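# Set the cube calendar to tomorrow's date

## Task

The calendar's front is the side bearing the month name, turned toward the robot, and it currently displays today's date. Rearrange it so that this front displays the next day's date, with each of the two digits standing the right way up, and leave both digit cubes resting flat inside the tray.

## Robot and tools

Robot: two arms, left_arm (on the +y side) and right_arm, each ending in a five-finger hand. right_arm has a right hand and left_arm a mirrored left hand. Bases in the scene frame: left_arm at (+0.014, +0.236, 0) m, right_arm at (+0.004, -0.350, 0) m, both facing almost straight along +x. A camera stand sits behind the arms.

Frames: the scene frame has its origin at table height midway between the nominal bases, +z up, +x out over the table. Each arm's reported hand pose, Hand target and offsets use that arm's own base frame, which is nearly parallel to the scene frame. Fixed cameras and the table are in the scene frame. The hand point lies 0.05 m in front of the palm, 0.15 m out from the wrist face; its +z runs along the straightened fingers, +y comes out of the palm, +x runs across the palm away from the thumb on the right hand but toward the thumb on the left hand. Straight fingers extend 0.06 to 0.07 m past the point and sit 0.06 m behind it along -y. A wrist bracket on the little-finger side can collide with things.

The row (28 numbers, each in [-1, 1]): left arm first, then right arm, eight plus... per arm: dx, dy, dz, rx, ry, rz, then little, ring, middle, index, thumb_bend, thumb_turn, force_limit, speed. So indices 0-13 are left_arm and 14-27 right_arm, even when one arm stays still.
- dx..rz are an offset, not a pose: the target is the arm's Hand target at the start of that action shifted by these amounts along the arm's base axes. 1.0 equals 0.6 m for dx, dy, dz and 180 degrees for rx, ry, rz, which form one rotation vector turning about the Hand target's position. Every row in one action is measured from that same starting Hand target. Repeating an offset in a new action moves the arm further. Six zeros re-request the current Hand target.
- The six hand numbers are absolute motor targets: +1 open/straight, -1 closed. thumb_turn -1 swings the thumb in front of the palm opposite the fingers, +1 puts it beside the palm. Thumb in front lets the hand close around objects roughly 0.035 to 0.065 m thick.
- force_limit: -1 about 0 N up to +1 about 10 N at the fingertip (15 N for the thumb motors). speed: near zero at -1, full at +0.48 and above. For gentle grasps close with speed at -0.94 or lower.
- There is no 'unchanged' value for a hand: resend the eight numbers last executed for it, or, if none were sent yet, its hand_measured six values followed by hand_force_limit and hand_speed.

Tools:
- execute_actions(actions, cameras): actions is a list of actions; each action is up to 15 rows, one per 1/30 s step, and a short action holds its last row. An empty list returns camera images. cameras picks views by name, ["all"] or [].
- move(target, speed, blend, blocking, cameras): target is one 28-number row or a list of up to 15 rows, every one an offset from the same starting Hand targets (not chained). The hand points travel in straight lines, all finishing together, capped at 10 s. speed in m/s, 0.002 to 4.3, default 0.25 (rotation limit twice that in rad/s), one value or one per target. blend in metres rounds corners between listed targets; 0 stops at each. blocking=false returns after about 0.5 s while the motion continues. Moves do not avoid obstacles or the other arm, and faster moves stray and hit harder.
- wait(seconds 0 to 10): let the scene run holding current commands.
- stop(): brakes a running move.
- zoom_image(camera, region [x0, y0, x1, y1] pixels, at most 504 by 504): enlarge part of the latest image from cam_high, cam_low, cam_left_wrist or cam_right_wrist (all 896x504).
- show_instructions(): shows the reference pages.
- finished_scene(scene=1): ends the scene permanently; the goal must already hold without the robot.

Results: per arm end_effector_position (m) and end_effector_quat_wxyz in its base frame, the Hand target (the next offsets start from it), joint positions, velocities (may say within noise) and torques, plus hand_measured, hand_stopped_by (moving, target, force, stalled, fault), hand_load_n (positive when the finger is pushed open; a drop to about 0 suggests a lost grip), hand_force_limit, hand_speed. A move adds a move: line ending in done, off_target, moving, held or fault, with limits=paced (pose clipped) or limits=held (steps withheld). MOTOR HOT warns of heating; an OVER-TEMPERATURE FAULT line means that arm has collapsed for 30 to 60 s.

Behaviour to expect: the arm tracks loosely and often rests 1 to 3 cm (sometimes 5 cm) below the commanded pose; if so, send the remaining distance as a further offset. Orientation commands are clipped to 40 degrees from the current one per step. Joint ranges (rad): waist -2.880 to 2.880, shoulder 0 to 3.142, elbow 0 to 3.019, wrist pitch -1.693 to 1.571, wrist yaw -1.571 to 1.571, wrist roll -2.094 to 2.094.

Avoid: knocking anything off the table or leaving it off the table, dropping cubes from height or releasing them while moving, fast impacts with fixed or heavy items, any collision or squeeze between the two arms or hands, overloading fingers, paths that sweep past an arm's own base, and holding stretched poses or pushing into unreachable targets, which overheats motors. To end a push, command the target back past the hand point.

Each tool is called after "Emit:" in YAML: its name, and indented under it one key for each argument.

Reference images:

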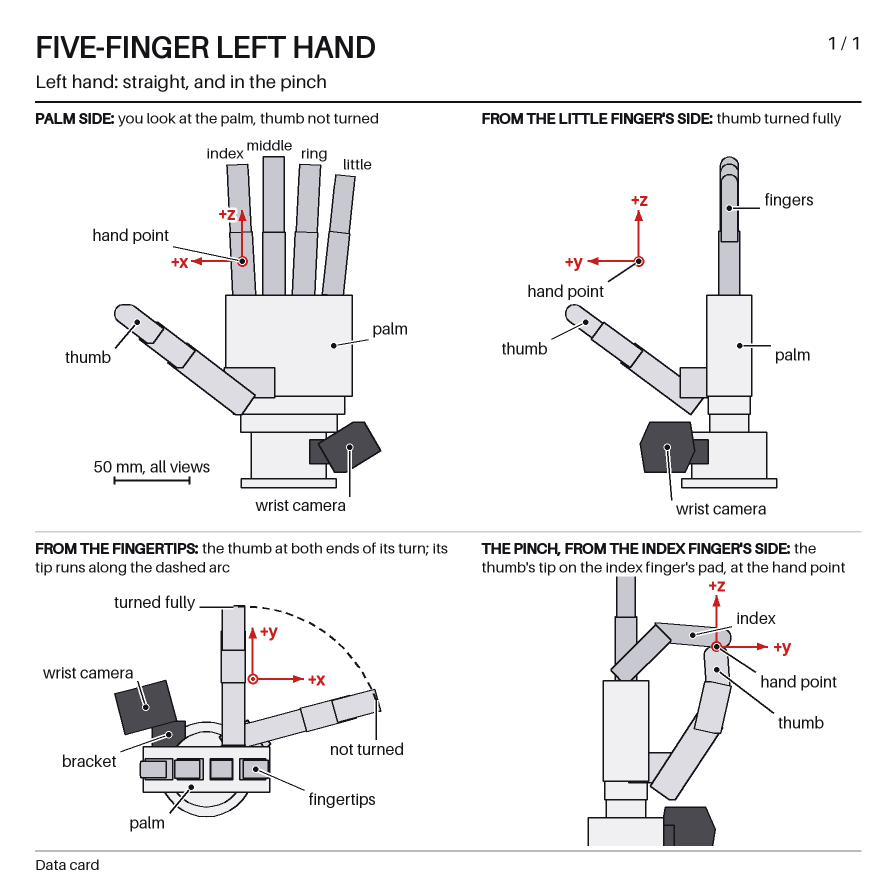

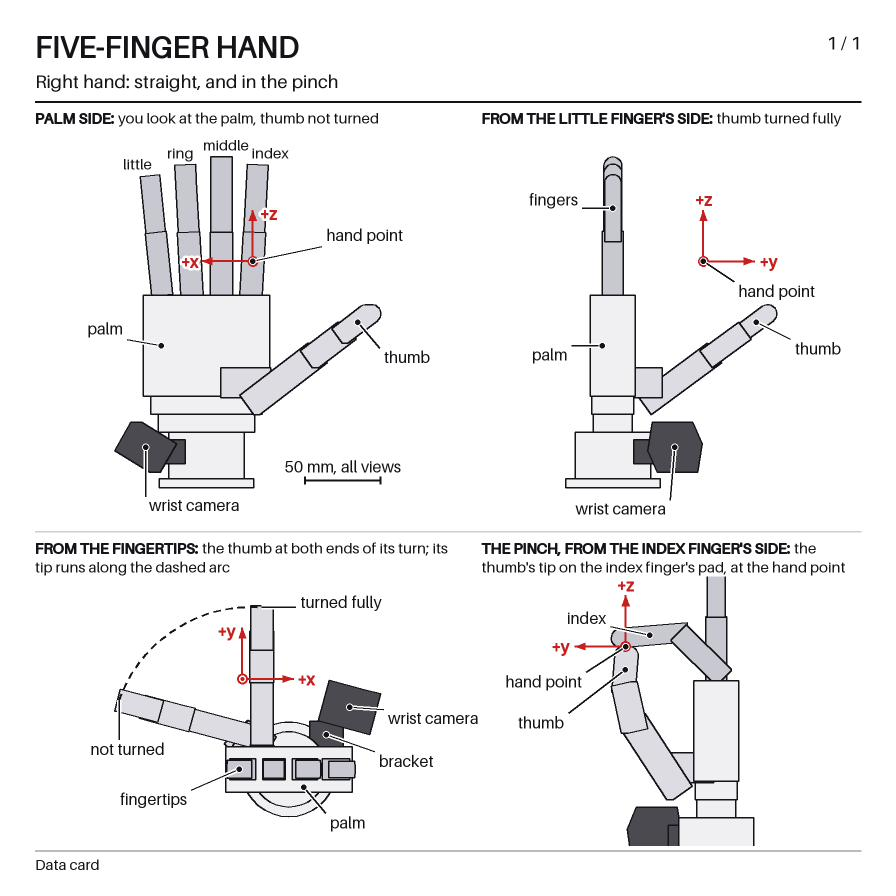

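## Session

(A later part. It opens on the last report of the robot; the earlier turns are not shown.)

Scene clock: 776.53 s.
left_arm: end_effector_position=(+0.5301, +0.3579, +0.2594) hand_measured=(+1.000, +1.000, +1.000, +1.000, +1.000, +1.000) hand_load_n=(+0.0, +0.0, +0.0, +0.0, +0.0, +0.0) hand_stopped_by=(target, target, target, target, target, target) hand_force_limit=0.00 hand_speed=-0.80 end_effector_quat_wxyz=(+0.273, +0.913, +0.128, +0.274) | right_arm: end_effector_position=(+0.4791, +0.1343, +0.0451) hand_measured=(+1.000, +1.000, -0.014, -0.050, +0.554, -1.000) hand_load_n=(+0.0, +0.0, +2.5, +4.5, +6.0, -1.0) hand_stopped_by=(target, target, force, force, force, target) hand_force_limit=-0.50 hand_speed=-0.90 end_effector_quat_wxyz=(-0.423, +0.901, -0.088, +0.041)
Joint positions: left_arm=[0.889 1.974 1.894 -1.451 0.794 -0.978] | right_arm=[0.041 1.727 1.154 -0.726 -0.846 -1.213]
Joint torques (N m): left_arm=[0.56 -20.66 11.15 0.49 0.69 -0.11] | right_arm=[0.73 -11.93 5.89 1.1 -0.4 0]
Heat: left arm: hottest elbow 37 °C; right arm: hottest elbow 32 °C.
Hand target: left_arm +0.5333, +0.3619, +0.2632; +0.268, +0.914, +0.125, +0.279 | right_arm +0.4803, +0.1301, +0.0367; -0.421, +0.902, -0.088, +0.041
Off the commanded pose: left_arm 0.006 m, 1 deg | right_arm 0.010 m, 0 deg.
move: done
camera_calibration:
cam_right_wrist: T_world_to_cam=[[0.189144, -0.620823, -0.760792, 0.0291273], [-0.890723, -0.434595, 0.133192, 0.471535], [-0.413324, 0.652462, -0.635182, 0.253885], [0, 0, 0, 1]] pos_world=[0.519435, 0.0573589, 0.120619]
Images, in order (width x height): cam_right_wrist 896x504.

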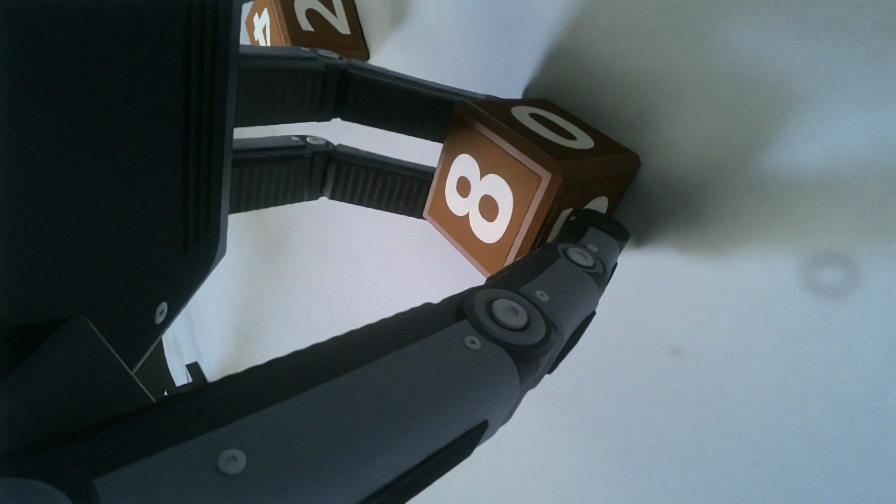

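Emit:
move:
  target:
    - [0,0,0,0,0,0,1,1,1,1,1,1,0,-0.8,0,0,0.22,0,0,0,1,1,-0.2,-0.2,0.1,-1,-0.5,-0.9]
    - [0,0,0,0,0,0,1,1,1,1,1,1,0,-0.8,0.083,0.15,0.275,0,0,-0.2,1,1,-0.2,-0.2,0.1,-1,-0.5,-0.9]
    - [0,0,0,0,0,0,1,1,1,1,1,1,0,-0.8,0.231,0.2765,0.214,0,0,-0.408,1,1,-0.2,-0.2,0.1,-1,-0.5,-0.9]
  speed: 0.2
  blend: [0.03,0.05,0]
  cameras: ["cam_right_wrist","cam_high","cam_low"]

Emit:
zoom_image:
  camera: "cam_right_wrist"
  region: [400, 20, 896, 340]

Scene clock: 799.53 s.
left_arm: end_effector_position=(+0.5301, +0.3579, +0.2594) hand_measured=(+1.000, +1.000, +1.000, +1.000, +1.000, +1.000) hand_load_n=(+0.0, +0.0, +0.0, +0.0, +0.0, +0.0) hand_stopped_by=(target, target, target, target, target, target) hand_force_limit=0.00 hand_speed=-0.80 end_effector_quat_wxyz=(+0.273, +0.913, +0.128, +0.274) | right_arm: end_effector_position=(+0.6039, +0.2834, +0.1458) hand_measured=(+1.000, +1.000, -0.014, -0.050, +0.554, -1.000) hand_load_n=(+0.0, +0.0, +2.5, +4.5, +6.0, -1.0) hand_stopped_by=(target, target, force, force, force, target) hand_force_limit=-0.50 hand_speed=-0.90 end_effector_quat_wxyz=(-0.298, +0.679, -0.610, +0.281)
Joint positions: left_arm=[0.889 1.974 1.894 -1.451 0.794 -0.978] | right_arm=[0.456 1.717 1.387 -0.434 0.276 0.231]
Joint torques (N m): left_arm=[0.56 -20.48 11.19 0.57 0.66 -0.1] | right_arm=[2.08 -14.45 12 1.21 0.34 0.18]
Heat: left arm: hottest elbow 37 °C; right arm: hottest elbow 32 °C.
Hand target: left_arm +0.5333, +0.3619, +0.2632; +0.268, +0.914, +0.125, +0.279 | right_arm +0.6188, +0.2959, +0.1651; -0.312, +0.671, -0.610, +0.285
Off the commanded pose: left_arm 0.006 m, 1 deg | right_arm 0.027 m, 2 deg.
move: off_target (right_arm)
camera_calibration:
cam_right_wrist: T_world_to_cam=[[-0.564803, -0.376232, -0.734471, 0.556812], [-0.667902, 0.731137, 0.139088, 0.168349], [0.484669, 0.569112, -0.664235, -0.242318], [0, 0, 0, 1]] pos_world=[0.544374, 0.22431, 0.22459]
Images, in order (width x height): cam_high 896x504, cam_low 896x504, cam_right_wrist 896x504.

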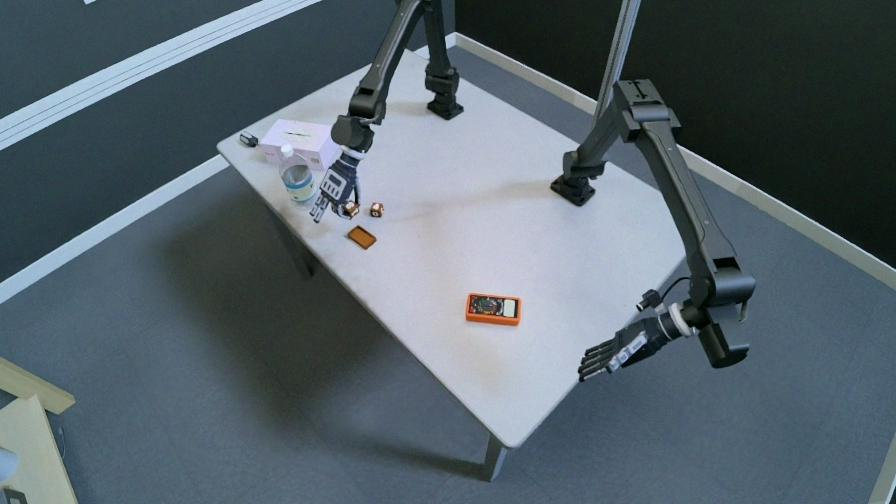

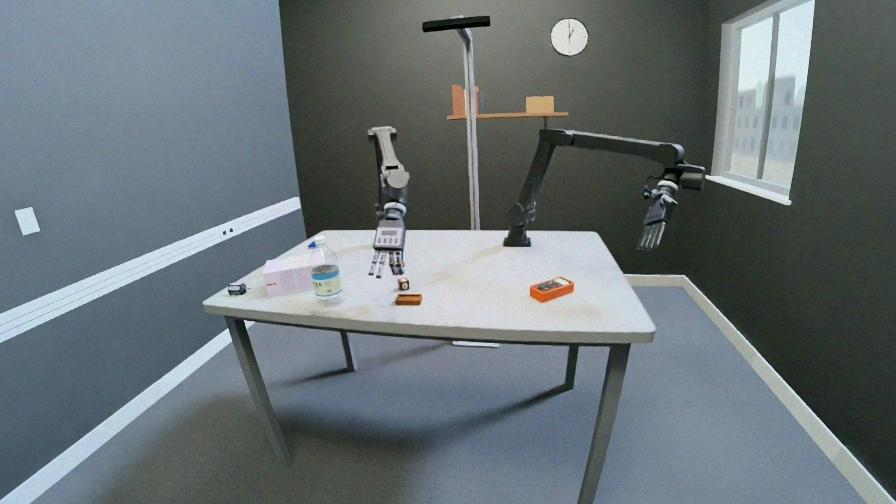

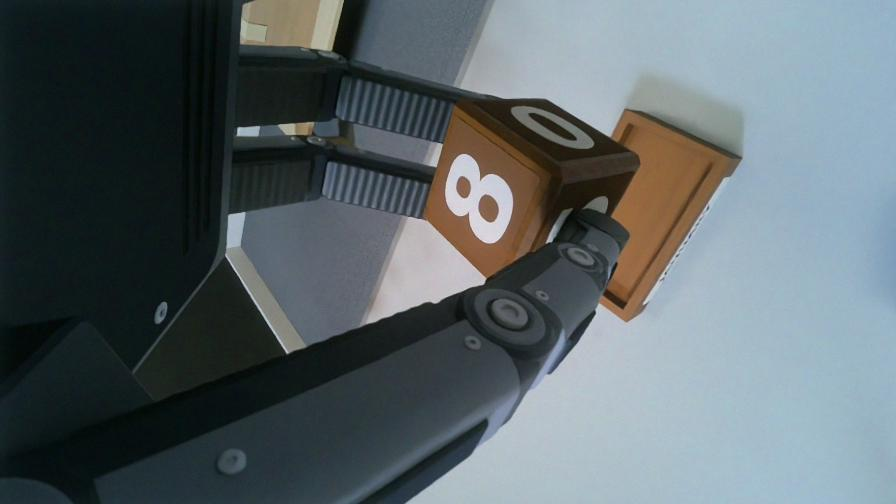

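Scaled by 1.016 from the camera's 896x504 image, which has a finer 1280x720 frame.

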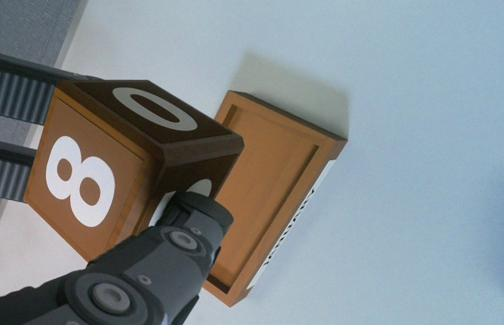

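Emit:
zoom_image:
  camera: "cam_right_wrist"
  region: [560, 80, 780, 340]

Scaled by 1.938 from the camera's 896x504 image, which has a finer 1280x720 frame.

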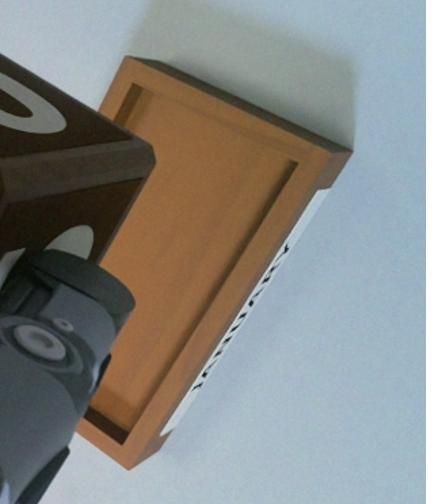

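Emit:
move:
  target: [0,0,0,0,0,0,1,1,1,1,1,1,0,-0.8,-0.006,0.0,-0.11,0,0,0.013,1,1,-0.2,-0.2,0.1,-1,-0.5,-0.9]
  speed: 0.12
  cameras: ["cam_right_wrist"]

Emit:
zoom_image:
  camera: "cam_right_wrist"
  region: [560, 60, 840, 340]

Scene clock: 823.90 s.
left_arm: end_effector_position=(+0.5301, +0.3579, +0.2594) hand_measured=(+1.000, +1.000, +1.000, +1.000, +1.000, +1.000) hand_load_n=(+0.0, +0.0, +0.0, +0.0, +0.0, +0.0) hand_stopped_by=(target, target, target, target, target, target) hand_force_limit=0.00 hand_speed=-0.80 end_effector_quat_wxyz=(+0.273, +0.913, +0.128, +0.274) | right_arm: end_effector_position=(+0.6127, +0.2930, +0.1011) hand_measured=(+1.000, +1.000, -0.014, -0.050, +0.554, -1.000) hand_load_n=(+0.0, +0.0, +2.5, +4.5, +6.5, -1.0) hand_stopped_by=(target, target, force, force, force, target) hand_force_limit=-0.50 hand_speed=-0.90 end_effector_quat_wxyz=(-0.313, +0.681, -0.602, +0.276)
Joint positions: left_arm=[0.889 1.974 1.894 -1.451 0.794 -0.978] | right_arm=[0.456 1.78 1.337 -0.295 0.249 0.222]
Joint torques (N m): left_arm=[0.73 -20.48 11.22 0.61 0.68 -0.09] | right_arm=[1.44 -15.27 7.17 2.45 0.05 0]
Heat: left arm: hottest elbow 37 °C; right arm: hottest elbow 36 °C.
Hand target: left_arm +0.5333, +0.3619, +0.2632; +0.268, +0.914, +0.125, +0.279 | right_arm +0.6152, +0.2960, +0.0991; -0.318, +0.683, -0.596, +0.278
Off the commanded pose: left_arm 0.006 m, 1 deg | right_arm 0.004 m, 1 deg.
move: done
camera_calibration:
cam_right_wrist: T_world_to_cam=[[-0.543717, -0.374629, -0.751016, 0.520837], [-0.688118, 0.711295, 0.143365, 0.19104], [0.480486, 0.594737, -0.644532, -0.288663], [0, 0, 0, 1]] pos_world=[0.553344, 0.230913, 0.177717]
Images, in order (width x height): cam_right_wrist 896x504.

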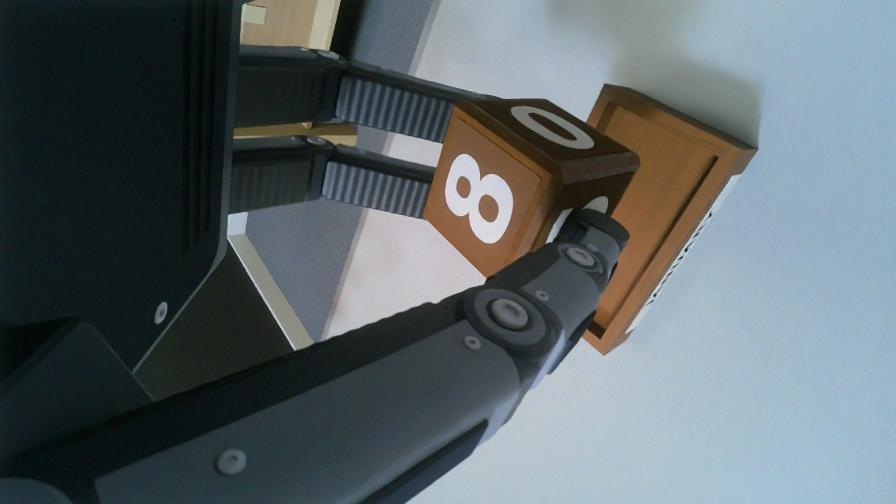

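Scaled by 1.800 from the camera's 896x504 image, which has a finer 1280x720 frame.

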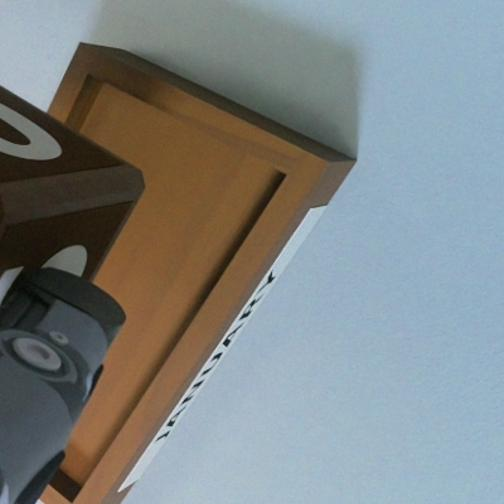

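Emit:
move:
  target: [0,0,0,0,0,0,1,1,1,1,1,1,0,-0.8,-0.009,-0.0135,-0.032,0,0,0.006,1,1,-0.2,-0.2,0.1,-1,-0.5,-0.9]
  speed: 0.1
  cameras: ["cam_right_wrist"]

Emit:
zoom_image:
  camera: "cam_right_wrist"
  region: [540, 40, 800, 400]

Scene clock: 837.13 s.
left_arm: end_effector_position=(+0.5301, +0.3579, +0.2594) hand_measured=(+1.000, +1.000, +1.000, +1.000, +1.000, +1.000) hand_load_n=(+0.0, +0.5, +0.0, +0.0, -0.5, +0.0) hand_stopped_by=(target, target, target, target, target, target) hand_force_limit=0.00 hand_speed=-0.80 end_effector_quat_wxyz=(+0.273, +0.913, +0.128, +0.274) | right_arm: end_effector_position=(+0.6051, +0.2933, +0.0857) hand_measured=(+1.000, +1.000, -0.014, -0.050, +0.554, -1.000) hand_load_n=(+0.0, +0.0, +2.5, +4.5, +6.0, -0.5) hand_stopped_by=(target, target, force, force, force, target) hand_force_limit=-0.50 hand_speed=-0.90 end_effector_quat_wxyz=(-0.320, +0.689, -0.591, +0.272)
Joint positions: left_arm=[0.889 1.974 1.894 -1.451 0.794 -0.978] | right_arm=[0.456 1.78 1.288 -0.235 0.226 0.2]
Joint torques (N m): left_arm=[0.38 -20.42 11.22 0.65 0.65 -0.08] | right_arm=[1.2 -14.86 6.89 2.61 0.03 0]
Heat: left arm: hottest elbow 37 °C; right arm: hottest elbow 36 °C.
Hand target: left_arm +0.5333, +0.3619, +0.2632; +0.268, +0.914, +0.125, +0.279 | right_arm +0.6097, +0.2879, +0.0797; -0.321, +0.689, -0.589, +0.275
Off the commanded pose: left_arm 0.006 m, 1 deg | right_arm 0.009 m, 0 deg.
move: done
camera_calibration:
cam_right_wrist: T_world_to_cam=[[-0.52753, -0.38913, -0.755175, 0.500129], [-0.710787, 0.689033, 0.141475, 0.208329], [0.465289, 0.611401, -0.640074, -0.291203], [0, 0, 0, 1]] pos_world=[0.547404, 0.229112, 0.16182]
Images, in order (width x height): cam_right_wrist 896x504.

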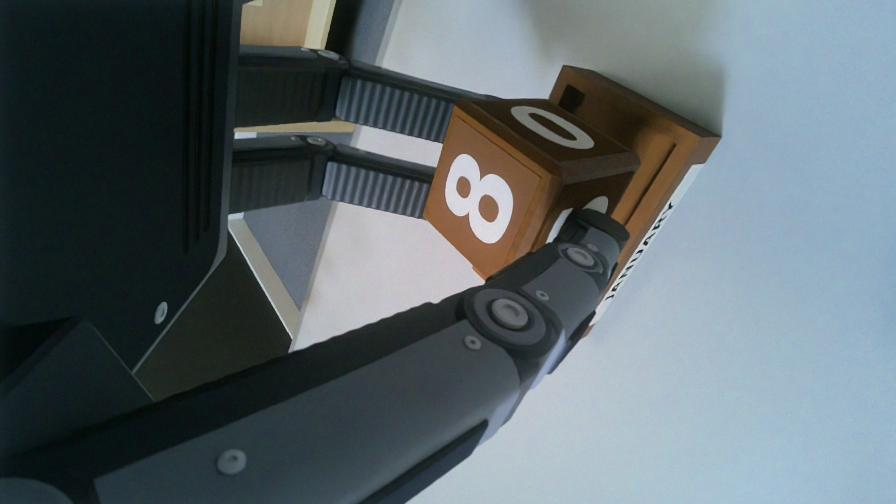

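Scaled by 1.400 from the camera's 896x504 image, which has a finer 1280x720 frame.

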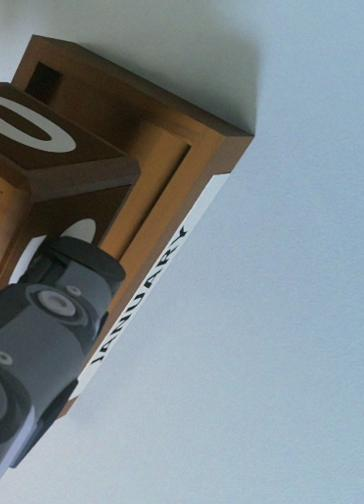

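Emit:
move:
  target: [0,0,0,0,0,0,1,1,1,1,1,1,0,-0.8,0.0055,-0.0145,-0.008,0,0,0.004,1,1,-0.2,-0.2,0.1,-1,-0.5,-0.9]
  speed: 0.1
  cameras: ["cam_right_wrist"]

Emit:
zoom_image:
  camera: "cam_right_wrist"
  region: [480, 40, 780, 360]

Scene clock: 849.87 s.
left_arm: end_effector_position=(+0.5301, +0.3579, +0.2594) hand_measured=(+1.000, +1.000, +1.000, +1.000, +1.000, +1.000) hand_load_n=(+0.0, +0.0, +0.0, +0.0, -0.5, +0.0) hand_stopped_by=(target, target, target, target, target, target) hand_force_limit=0.00 hand_speed=-0.80 end_effector_quat_wxyz=(+0.273, +0.913, +0.128, +0.274) | right_arm: end_effector_position=(+0.6094, +0.2832, +0.0837) hand_measured=(+1.000, +1.000, -0.014, -0.050, +0.554, -1.000) hand_load_n=(+0.0, +0.0, +2.5, +4.5, +6.0, -1.0) hand_stopped_by=(target, target, force, force, force, target) hand_force_limit=-0.50 hand_speed=-0.90 end_effector_quat_wxyz=(-0.323, +0.691, -0.587, +0.271)
Joint positions: left_arm=[0.889 1.974 1.894 -1.451 0.794 -0.978] | right_arm=[0.434 1.78 1.279 -0.217 0.202 0.179]
Joint torques (N m): left_arm=[0.32 -20.31 11.22 0.54 0.68 -0.08] | right_arm=[0.79 -14.8 6.75 2.61 0.01 0.01]
Heat: left arm: hottest elbow 37 °C; right arm: hottest elbow 34 °C.
Hand target: left_arm +0.5333, +0.3619, +0.2632; +0.268, +0.914, +0.125, +0.279 | right_arm +0.6131, +0.2792, +0.0750; -0.322, +0.692, -0.585, +0.273
Off the commanded pose: left_arm 0.006 m, 1 deg | right_arm 0.010 m, 0 deg.
move: done
camera_calibration:
cam_right_wrist: T_world_to_cam=[[-0.520884, -0.392565, -0.758006, 0.494121], [-0.718038, 0.681701, 0.140373, 0.225222], [0.461628, 0.617395, -0.636964, -0.288098], [0, 0, 0, 1]] pos_world=[0.552092, 0.218311, 0.159423]
Images, in order (width x height): cam_right_wrist 896x504.

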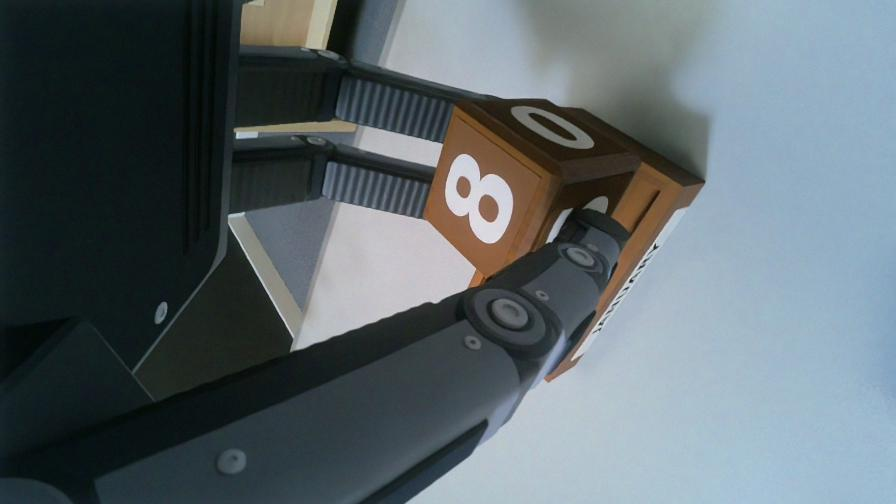

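Scaled by 1.575 from the camera's 896x504 image, which has a finer 1280x720 frame.

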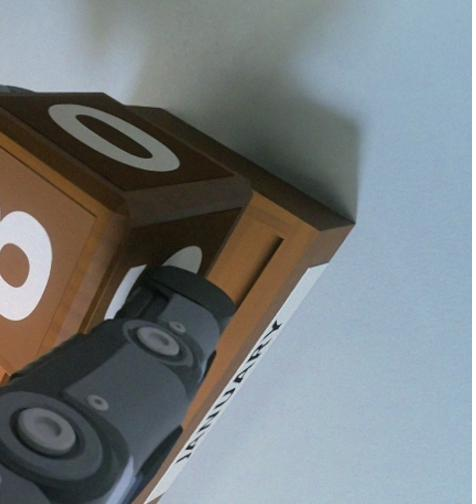

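Emit:
move:
  target: [0,0,0,0,0,0,1,1,1,1,1,1,0,-0.8,-0.007,0.005,-0.014,0.013,0.013,0.004,1,1,-0.2,-0.2,0.1,-1,-0.5,-0.9]
  speed: 0.1
  cameras: ["cam_right_wrist"]

Emit:
zoom_image:
  camera: "cam_right_wrist"
  region: [480, 40, 780, 360]

Scene clock: 870.07 s.
left_arm: end_effector_position=(+0.5301, +0.3579, +0.2594) hand_measured=(+1.000, +1.000, +1.000, +1.000, +1.000, +1.000) hand_load_n=(+0.0, +0.0, +0.0, +0.0, +0.0, +0.0) hand_stopped_by=(target, target, target, target, target, target) hand_force_limit=0.00 hand_speed=-0.80 end_effector_quat_wxyz=(+0.273, +0.913, +0.128, +0.274) | right_arm: end_effector_position=(+0.6069, +0.2870, +0.0763) hand_measured=(+1.000, +1.000, -0.014, -0.050, +0.554, -1.000) hand_load_n=(+0.0, +0.0, +3.0, +4.5, +6.0, -1.0) hand_stopped_by=(target, target, force, force, force, target) hand_force_limit=-0.50 hand_speed=-0.90 end_effector_quat_wxyz=(-0.329, +0.698, -0.585, +0.249)
Joint positions: left_arm=[0.889 1.974 1.894 -1.451 0.794 -0.978] | right_arm=[0.425 1.792 1.279 -0.217 0.149 0.181]
Joint torques (N m): left_arm=[0.79 -20.6 11.21 0.65 0.66 -0.1] | right_arm=[0.56 -14.39 6.97 2.03 0.01 0.17]
Heat: left arm: hottest elbow 37 °C; right arm: hottest elbow 34 °C.
Hand target: left_arm +0.5333, +0.3619, +0.2632; +0.268, +0.914, +0.125, +0.279 | right_arm +0.6089, +0.2821, +0.0668; -0.326, +0.695, -0.593, +0.245
Off the commanded pose: left_arm 0.006 m, 1 deg | right_arm 0.011 m, 1 deg.
move: off_target (right_arm)
camera_calibration:
cam_right_wrist: T_world_to_cam=[[-0.528842, -0.386445, -0.755636, 0.49158], [-0.733751, 0.655626, 0.178227, 0.23595], [0.426539, 0.648703, -0.630277, -0.28216], [0, 0, 0, 1]] pos_world=[0.553449, 0.218312, 0.151564]
Images, in order (width x height): cam_right_wrist 896x504.

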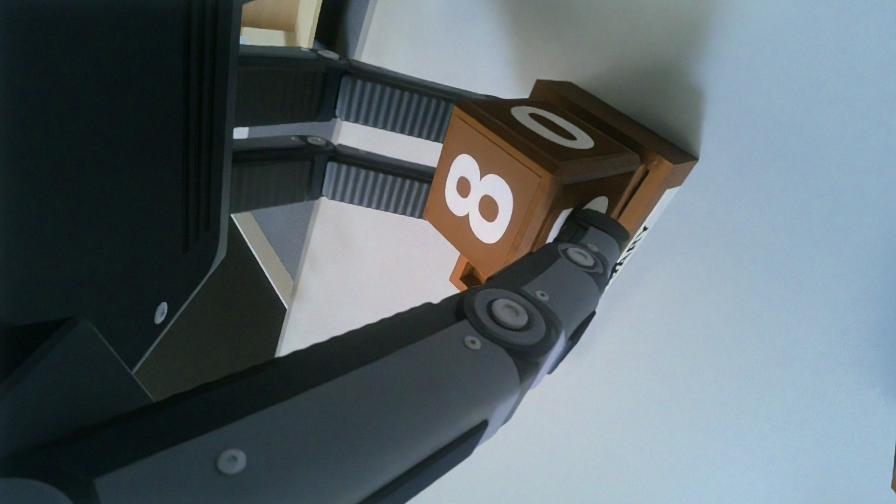

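Scaled by 1.575 from the camera's 896x504 image, which has a finer 1280x720 frame.

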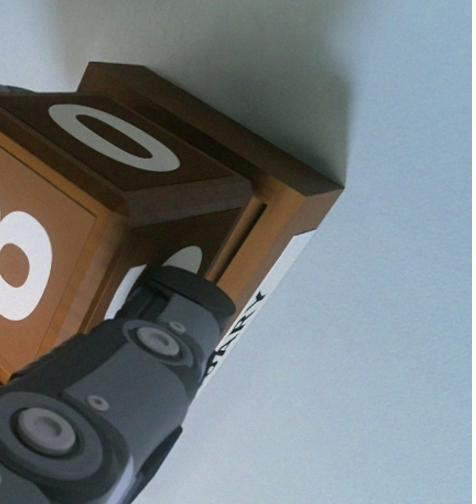

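Emit:
move:
  target: [0,0,0,0,0,0,1,1,1,1,1,1,0,-0.8,-0.007,-0.001,-0.004,0.003,0.003,0.0,1,1,-0.2,-0.2,0.1,-1,-0.5,-0.9]
  speed: 0.1
  cameras: ["cam_right_wrist","cam_low","cam_high"]

Emit:
zoom_image:
  camera: "cam_right_wrist"
  region: [480, 40, 780, 360]

Emit:
zoom_image:
  camera: "cam_low"
  region: [370, 260, 440, 320]

Scene clock: 884.03 s.
left_arm: end_effector_position=(+0.5301, +0.3579, +0.2594) hand_measured=(+1.000, +1.000, +1.000, +1.000, +1.000, +1.000) hand_load_n=(+0.0, +0.0, +0.0, +0.0, -0.5, +0.0) hand_stopped_by=(target, target, target, target, target, target) hand_force_limit=0.00 hand_speed=-0.80 end_effector_quat_wxyz=(+0.273, +0.913, +0.128, +0.274) | right_arm: end_effector_position=(+0.6025, +0.2871, +0.0717) hand_measured=(+1.000, +1.000, -0.014, -0.050, +0.554, -1.000) hand_load_n=(+0.0, +0.0, +3.0, +4.5, +6.0, -1.0) hand_stopped_by=(target, target, force, force, force, target) hand_force_limit=-0.50 hand_speed=-0.90 end_effector_quat_wxyz=(-0.328, +0.699, -0.587, +0.242)
Joint positions: left_arm=[0.889 1.974 1.894 -1.451 0.794 -0.978] | right_arm=[0.424 1.792 1.27 -0.217 0.139 0.189]
Joint torques (N m): left_arm=[0.32 -20.6 11.22 0.57 0.68 -0.07] | right_arm=[0.79 -15.27 6.8 2.13 0.02 0.21]
Heat: left arm: hottest elbow 37 °C; right arm: hottest elbow 34 °C.
Hand target: left_arm +0.5333, +0.3619, +0.2632; +0.268, +0.914, +0.125, +0.279 | right_arm +0.6047, +0.2815, +0.0644; -0.327, +0.694, -0.595, +0.239
Off the commanded pose: left_arm 0.006 m, 1 deg | right_arm 0.009 m, 1 deg.
move: done
camera_calibration:
cam_right_wrist: T_world_to_cam=[[-0.538094, -0.381543, -0.751585, 0.489636], [-0.732343, 0.653075, 0.192784, 0.232359], [0.417286, 0.654154, -0.630836, -0.279205], [0, 0, 0, 1]] pos_world=[0.550145, 0.217712, 0.147076]
Images, in order (width x height): cam_high 896x504, cam_low 896x504, cam_right_wrist 896x504.

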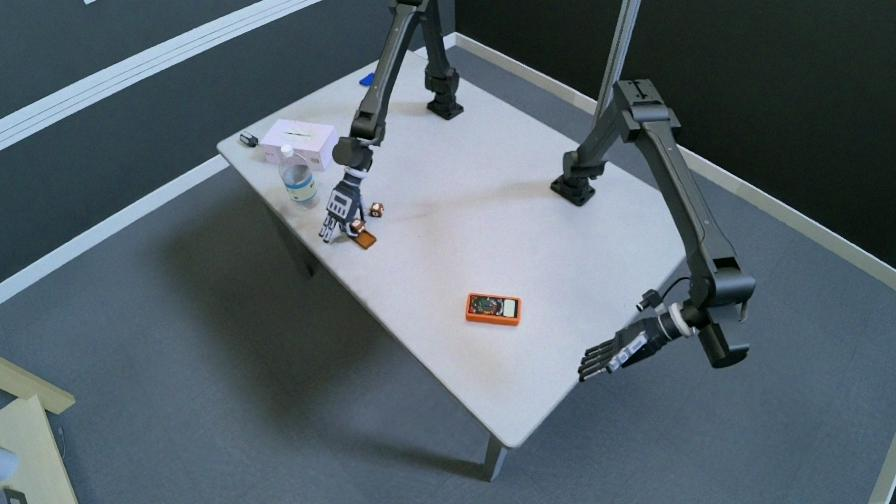

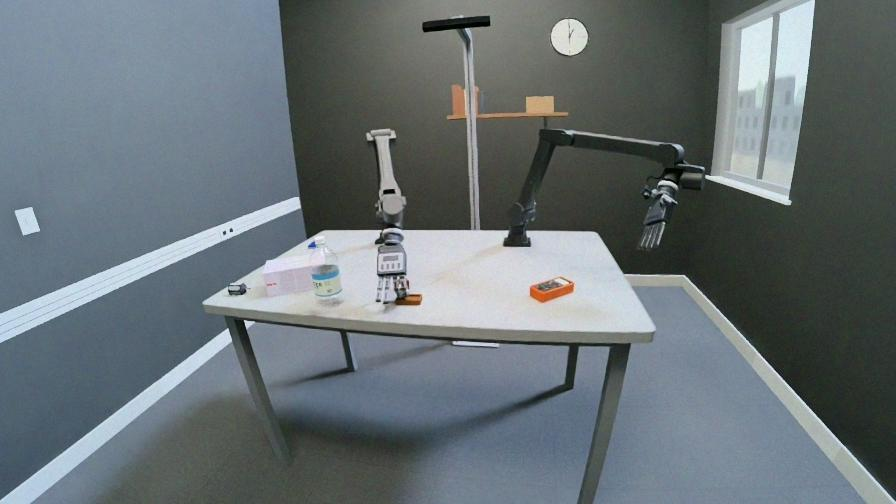

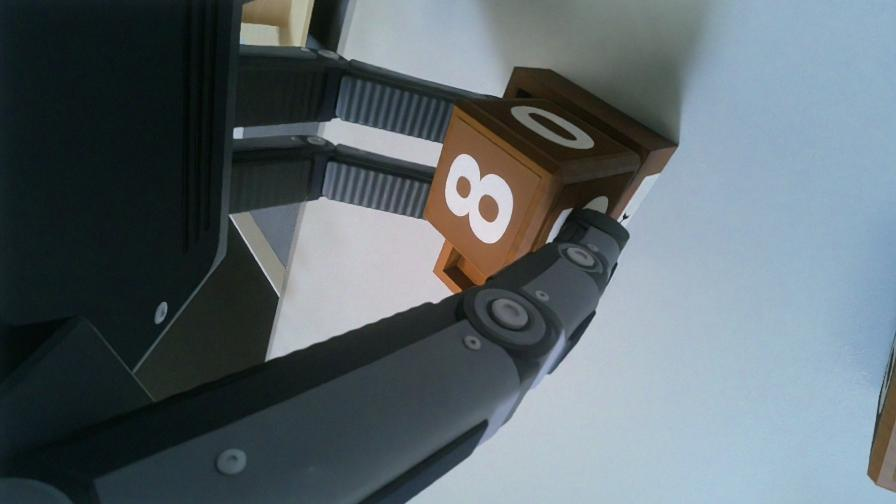

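Scaled by 1.575 from the camera's 896x504 image, which has a finer 1280x720 frame.

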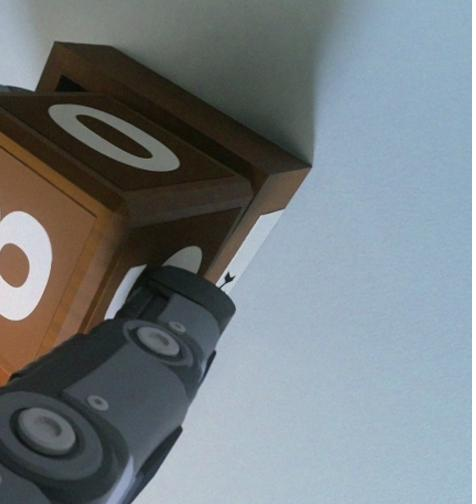

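Scaled by 7.200 from the camera's 896x504 image, which has a finer 1280x720 frame.

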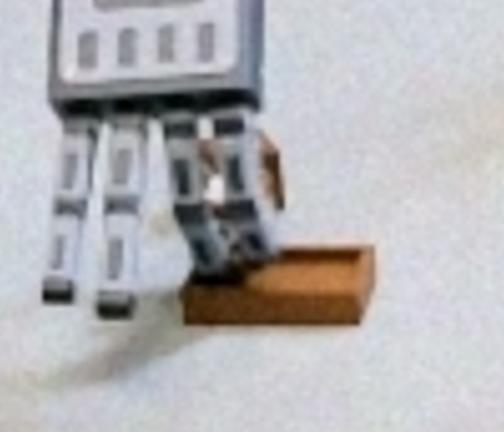

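Emit:
move:
  target: [0,0,0,0,0,0,1,1,1,1,1,1,0,-0.8,0,0,-0.012,0,0,0.0,1,1,-0.2,-0.2,0.1,-1,-0.5,-0.9]
  speed: 0.08
  cameras: ["cam_right_wrist","cam_low","cam_high"]

Emit:
zoom_image:
  camera: "cam_right_wrist"
  region: [400, 40, 700, 360]

Emit:
zoom_image:
  camera: "cam_high"
  region: [320, 190, 390, 260]

Scene clock: 898.83 s.
left_arm: end_effector_position=(+0.5301, +0.3579, +0.2594) hand_measured=(+1.000, +1.000, +1.000, +1.000, +1.000, +1.000) hand_load_n=(+0.0, +0.0, +0.0, +0.0, +0.0, +0.0) hand_stopped_by=(target, target, target, target, target, target) hand_force_limit=0.00 hand_speed=-0.80 end_effector_quat_wxyz=(+0.273, +0.913, +0.128, +0.274) | right_arm: end_effector_position=(+0.6018, +0.2869, +0.0700) hand_measured=(+1.000, +1.000, -0.014, -0.050, +0.554, -1.000) hand_load_n=(+0.0, +0.0, +2.5, +4.0, +6.5, -0.5) hand_stopped_by=(target, target, force, force, force, target) hand_force_limit=-0.50 hand_speed=-0.90 end_effector_quat_wxyz=(-0.329, +0.699, -0.588, +0.242)
Joint positions: left_arm=[0.889 1.974 1.894 -1.451 0.794 -0.978] | right_arm=[0.424 1.792 1.265 -0.211 0.139 0.19]
Joint torques (N m): left_arm=[0.62 -20.31 11.25 0.61 0.67 -0.08] | right_arm=[0.67 -14.1 6.5 2.5 -0.02 0.19]
Heat: left arm: hottest elbow 37 °C; right arm: hottest elbow 34 °C.
Hand target: left_arm +0.5333, +0.3619, +0.2632; +0.268, +0.914, +0.125, +0.279 | right_arm +0.6047, +0.2816, +0.0571; -0.327, +0.694, -0.595, +0.239
Off the commanded pose: left_arm 0.006 m, 1 deg | right_arm 0.014 m, 1 deg.
move: off_target (right_arm)
camera_calibration:
cam_right_wrist: T_world_to_cam=[[-0.538245, -0.380416, -0.752048, 0.487645], [-0.731889, 0.653437, 0.193283, 0.231916], [0.417888, 0.654449, -0.630132, -0.280307], [0, 0, 0, 1]] pos_world=[0.549346, 0.217413, 0.145277]
Images, in order (width x height): cam_high 896x504, cam_low 896x504, cam_right_wrist 896x504.

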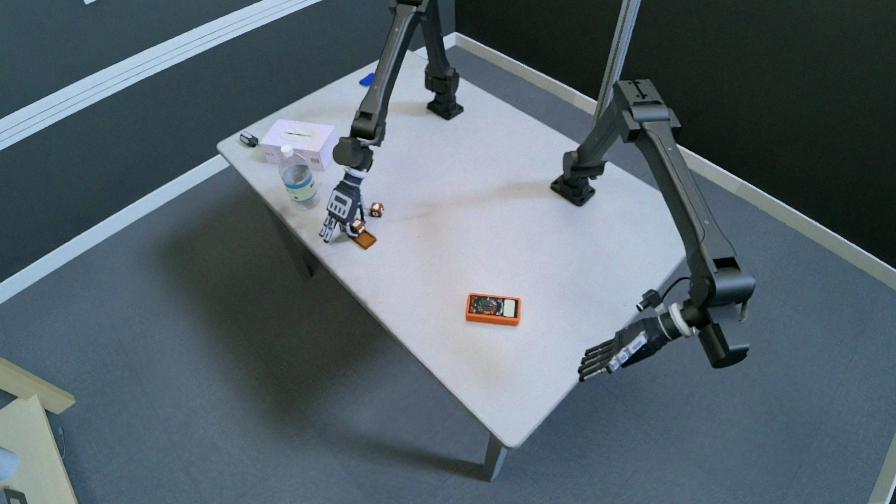

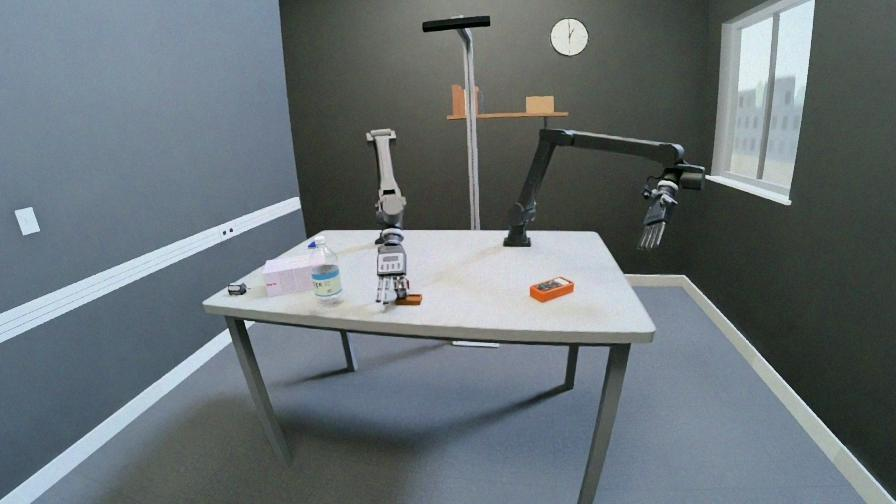

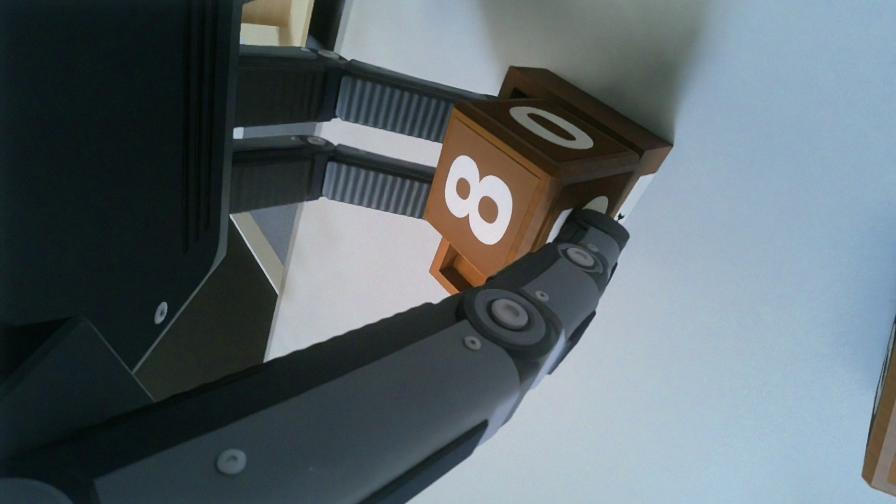

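Scaled by 1.575 from the camera's 896x504 image, which has a finer 1280x720 frame.

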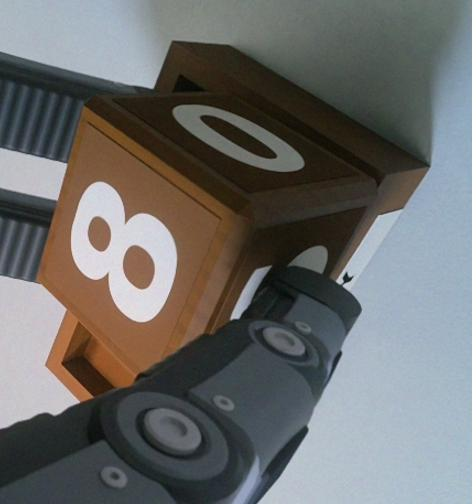

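Scaled by 7.200 from the camera's 896x504 image, which has a finer 1280x720 frame.

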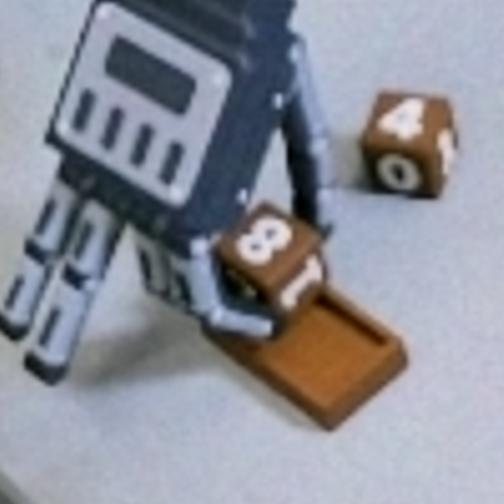

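Emit:
zoom_image:
  camera: "cam_right_wrist"
  region: [480, 50, 700, 230]

Emit:
zoom_image:
  camera: "cam_right_wrist"
  region: [420, 200, 520, 300]

Scaled by 2.291 from the camera's 896x504 image, which has a finer 1280x720 frame.

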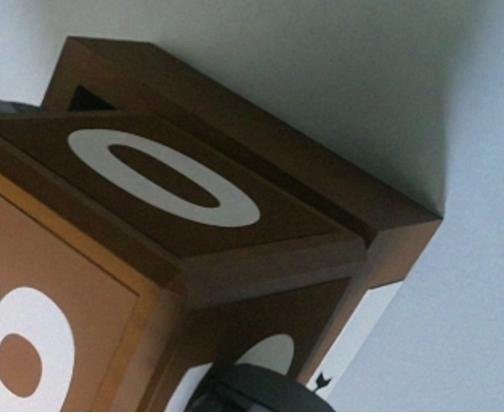

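Scaled by 5.040 from the camera's 896x504 image, which has a finer 1280x720 frame.

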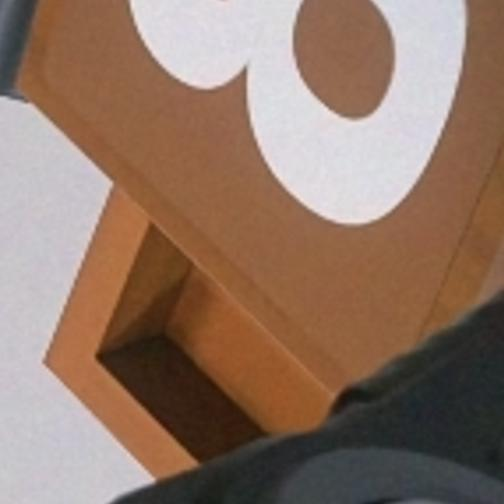

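Emit:
move:
  target:
    - [0,0,0,0,0,0,1,1,1,1,1,1,0,-0.8,0,0,0.01,0,0,0,1,1,-0.2,-0.2,0.1,-1,-0.5,-0.9]
    - [0,0,0,0,0,0,1,1,1,1,1,1,0,-0.8,0,0,0.01,0,0,0,1,1,0.45,0.45,0.85,-1,-0.5,-0.75]
  speed: 0.06
  cameras: ["cam_right_wrist","cam_high"]

Emit:
zoom_image:
  camera: "cam_right_wrist"
  region: [400, 40, 700, 340]

Scene clock: 921.17 s.
left_arm: end_effector_position=(+0.5301, +0.3579, +0.2594) hand_measured=(+1.000, +1.000, +1.000, +1.000, +1.000, +1.000) hand_load_n=(+0.0, +0.0, +0.0, +0.0, +0.0, +0.0) hand_stopped_by=(target, target, target, target, target, target) hand_force_limit=0.00 hand_speed=-0.80 end_effector_quat_wxyz=(+0.273, +0.913, +0.128, +0.274) | right_arm: end_effector_position=(+0.6019, +0.2869, +0.0706) hand_measured=(+1.000, +1.000, +0.450, +0.450, +0.850, -1.000) hand_load_n=(+0.0, +0.0, +0.0, +0.0, +0.0, +0.0) hand_stopped_by=(target, target, target, target, target, target) hand_force_limit=-0.50 hand_speed=-0.75 end_effector_quat_wxyz=(-0.329, +0.698, -0.588, +0.241)
Joint positions: left_arm=[0.889 1.974 1.894 -1.451 0.794 -0.978] | right_arm=[0.424 1.791 1.264 -0.211 0.138 0.192]
Joint torques (N m): left_arm=[0.56 -20.31 11.28 0.55 0.67 -0.09] | right_arm=[0.5 -14.39 7.13 2.02 0 0.18]
Heat: left arm: hottest elbow 37 °C; right arm: hottest elbow 33 °C.
Hand target: left_arm +0.5333, +0.3619, +0.2632; +0.268, +0.914, +0.125, +0.279 | right_arm +0.6046, +0.2815, +0.0629; -0.327, +0.694, -0.595, +0.239
Off the commanded pose: left_arm 0.006 m, 1 deg | right_arm 0.010 m, 1 deg.
move: done
camera_calibration:
cam_right_wrist: T_world_to_cam=[[-0.538526, -0.377726, -0.753202, 0.487763], [-0.731059, 0.65393, 0.194752, 0.231042], [0.418978, 0.655514, -0.628298, -0.281088], [0, 0, 0, 1]] pos_world=[0.549348, 0.217413, 0.14578]
Images, in order (width x height): cam_high 896x504, cam_right_wrist 896x504.

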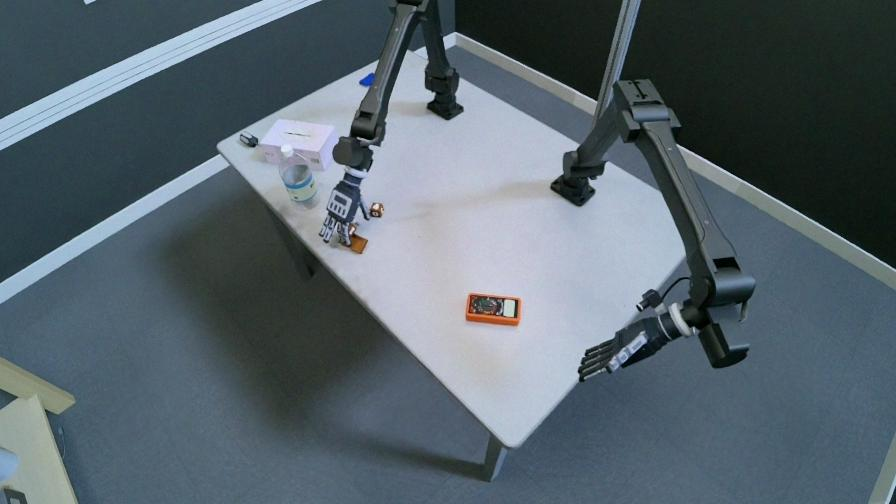

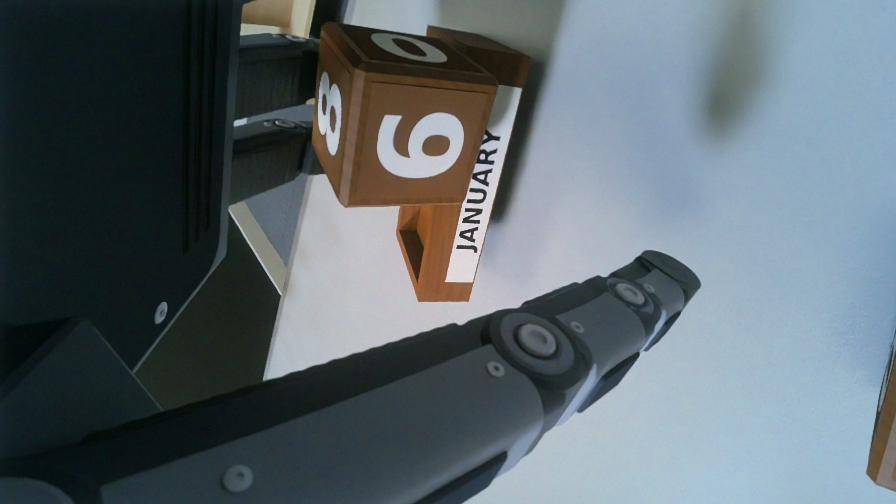

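Scaled by 1.680 from the camera's 896x504 image, which has a finer 1280x720 frame.

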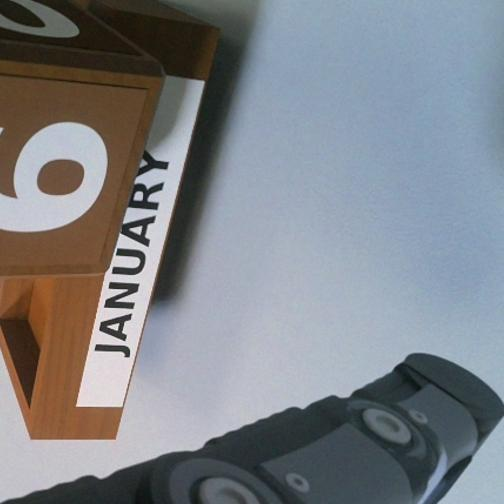

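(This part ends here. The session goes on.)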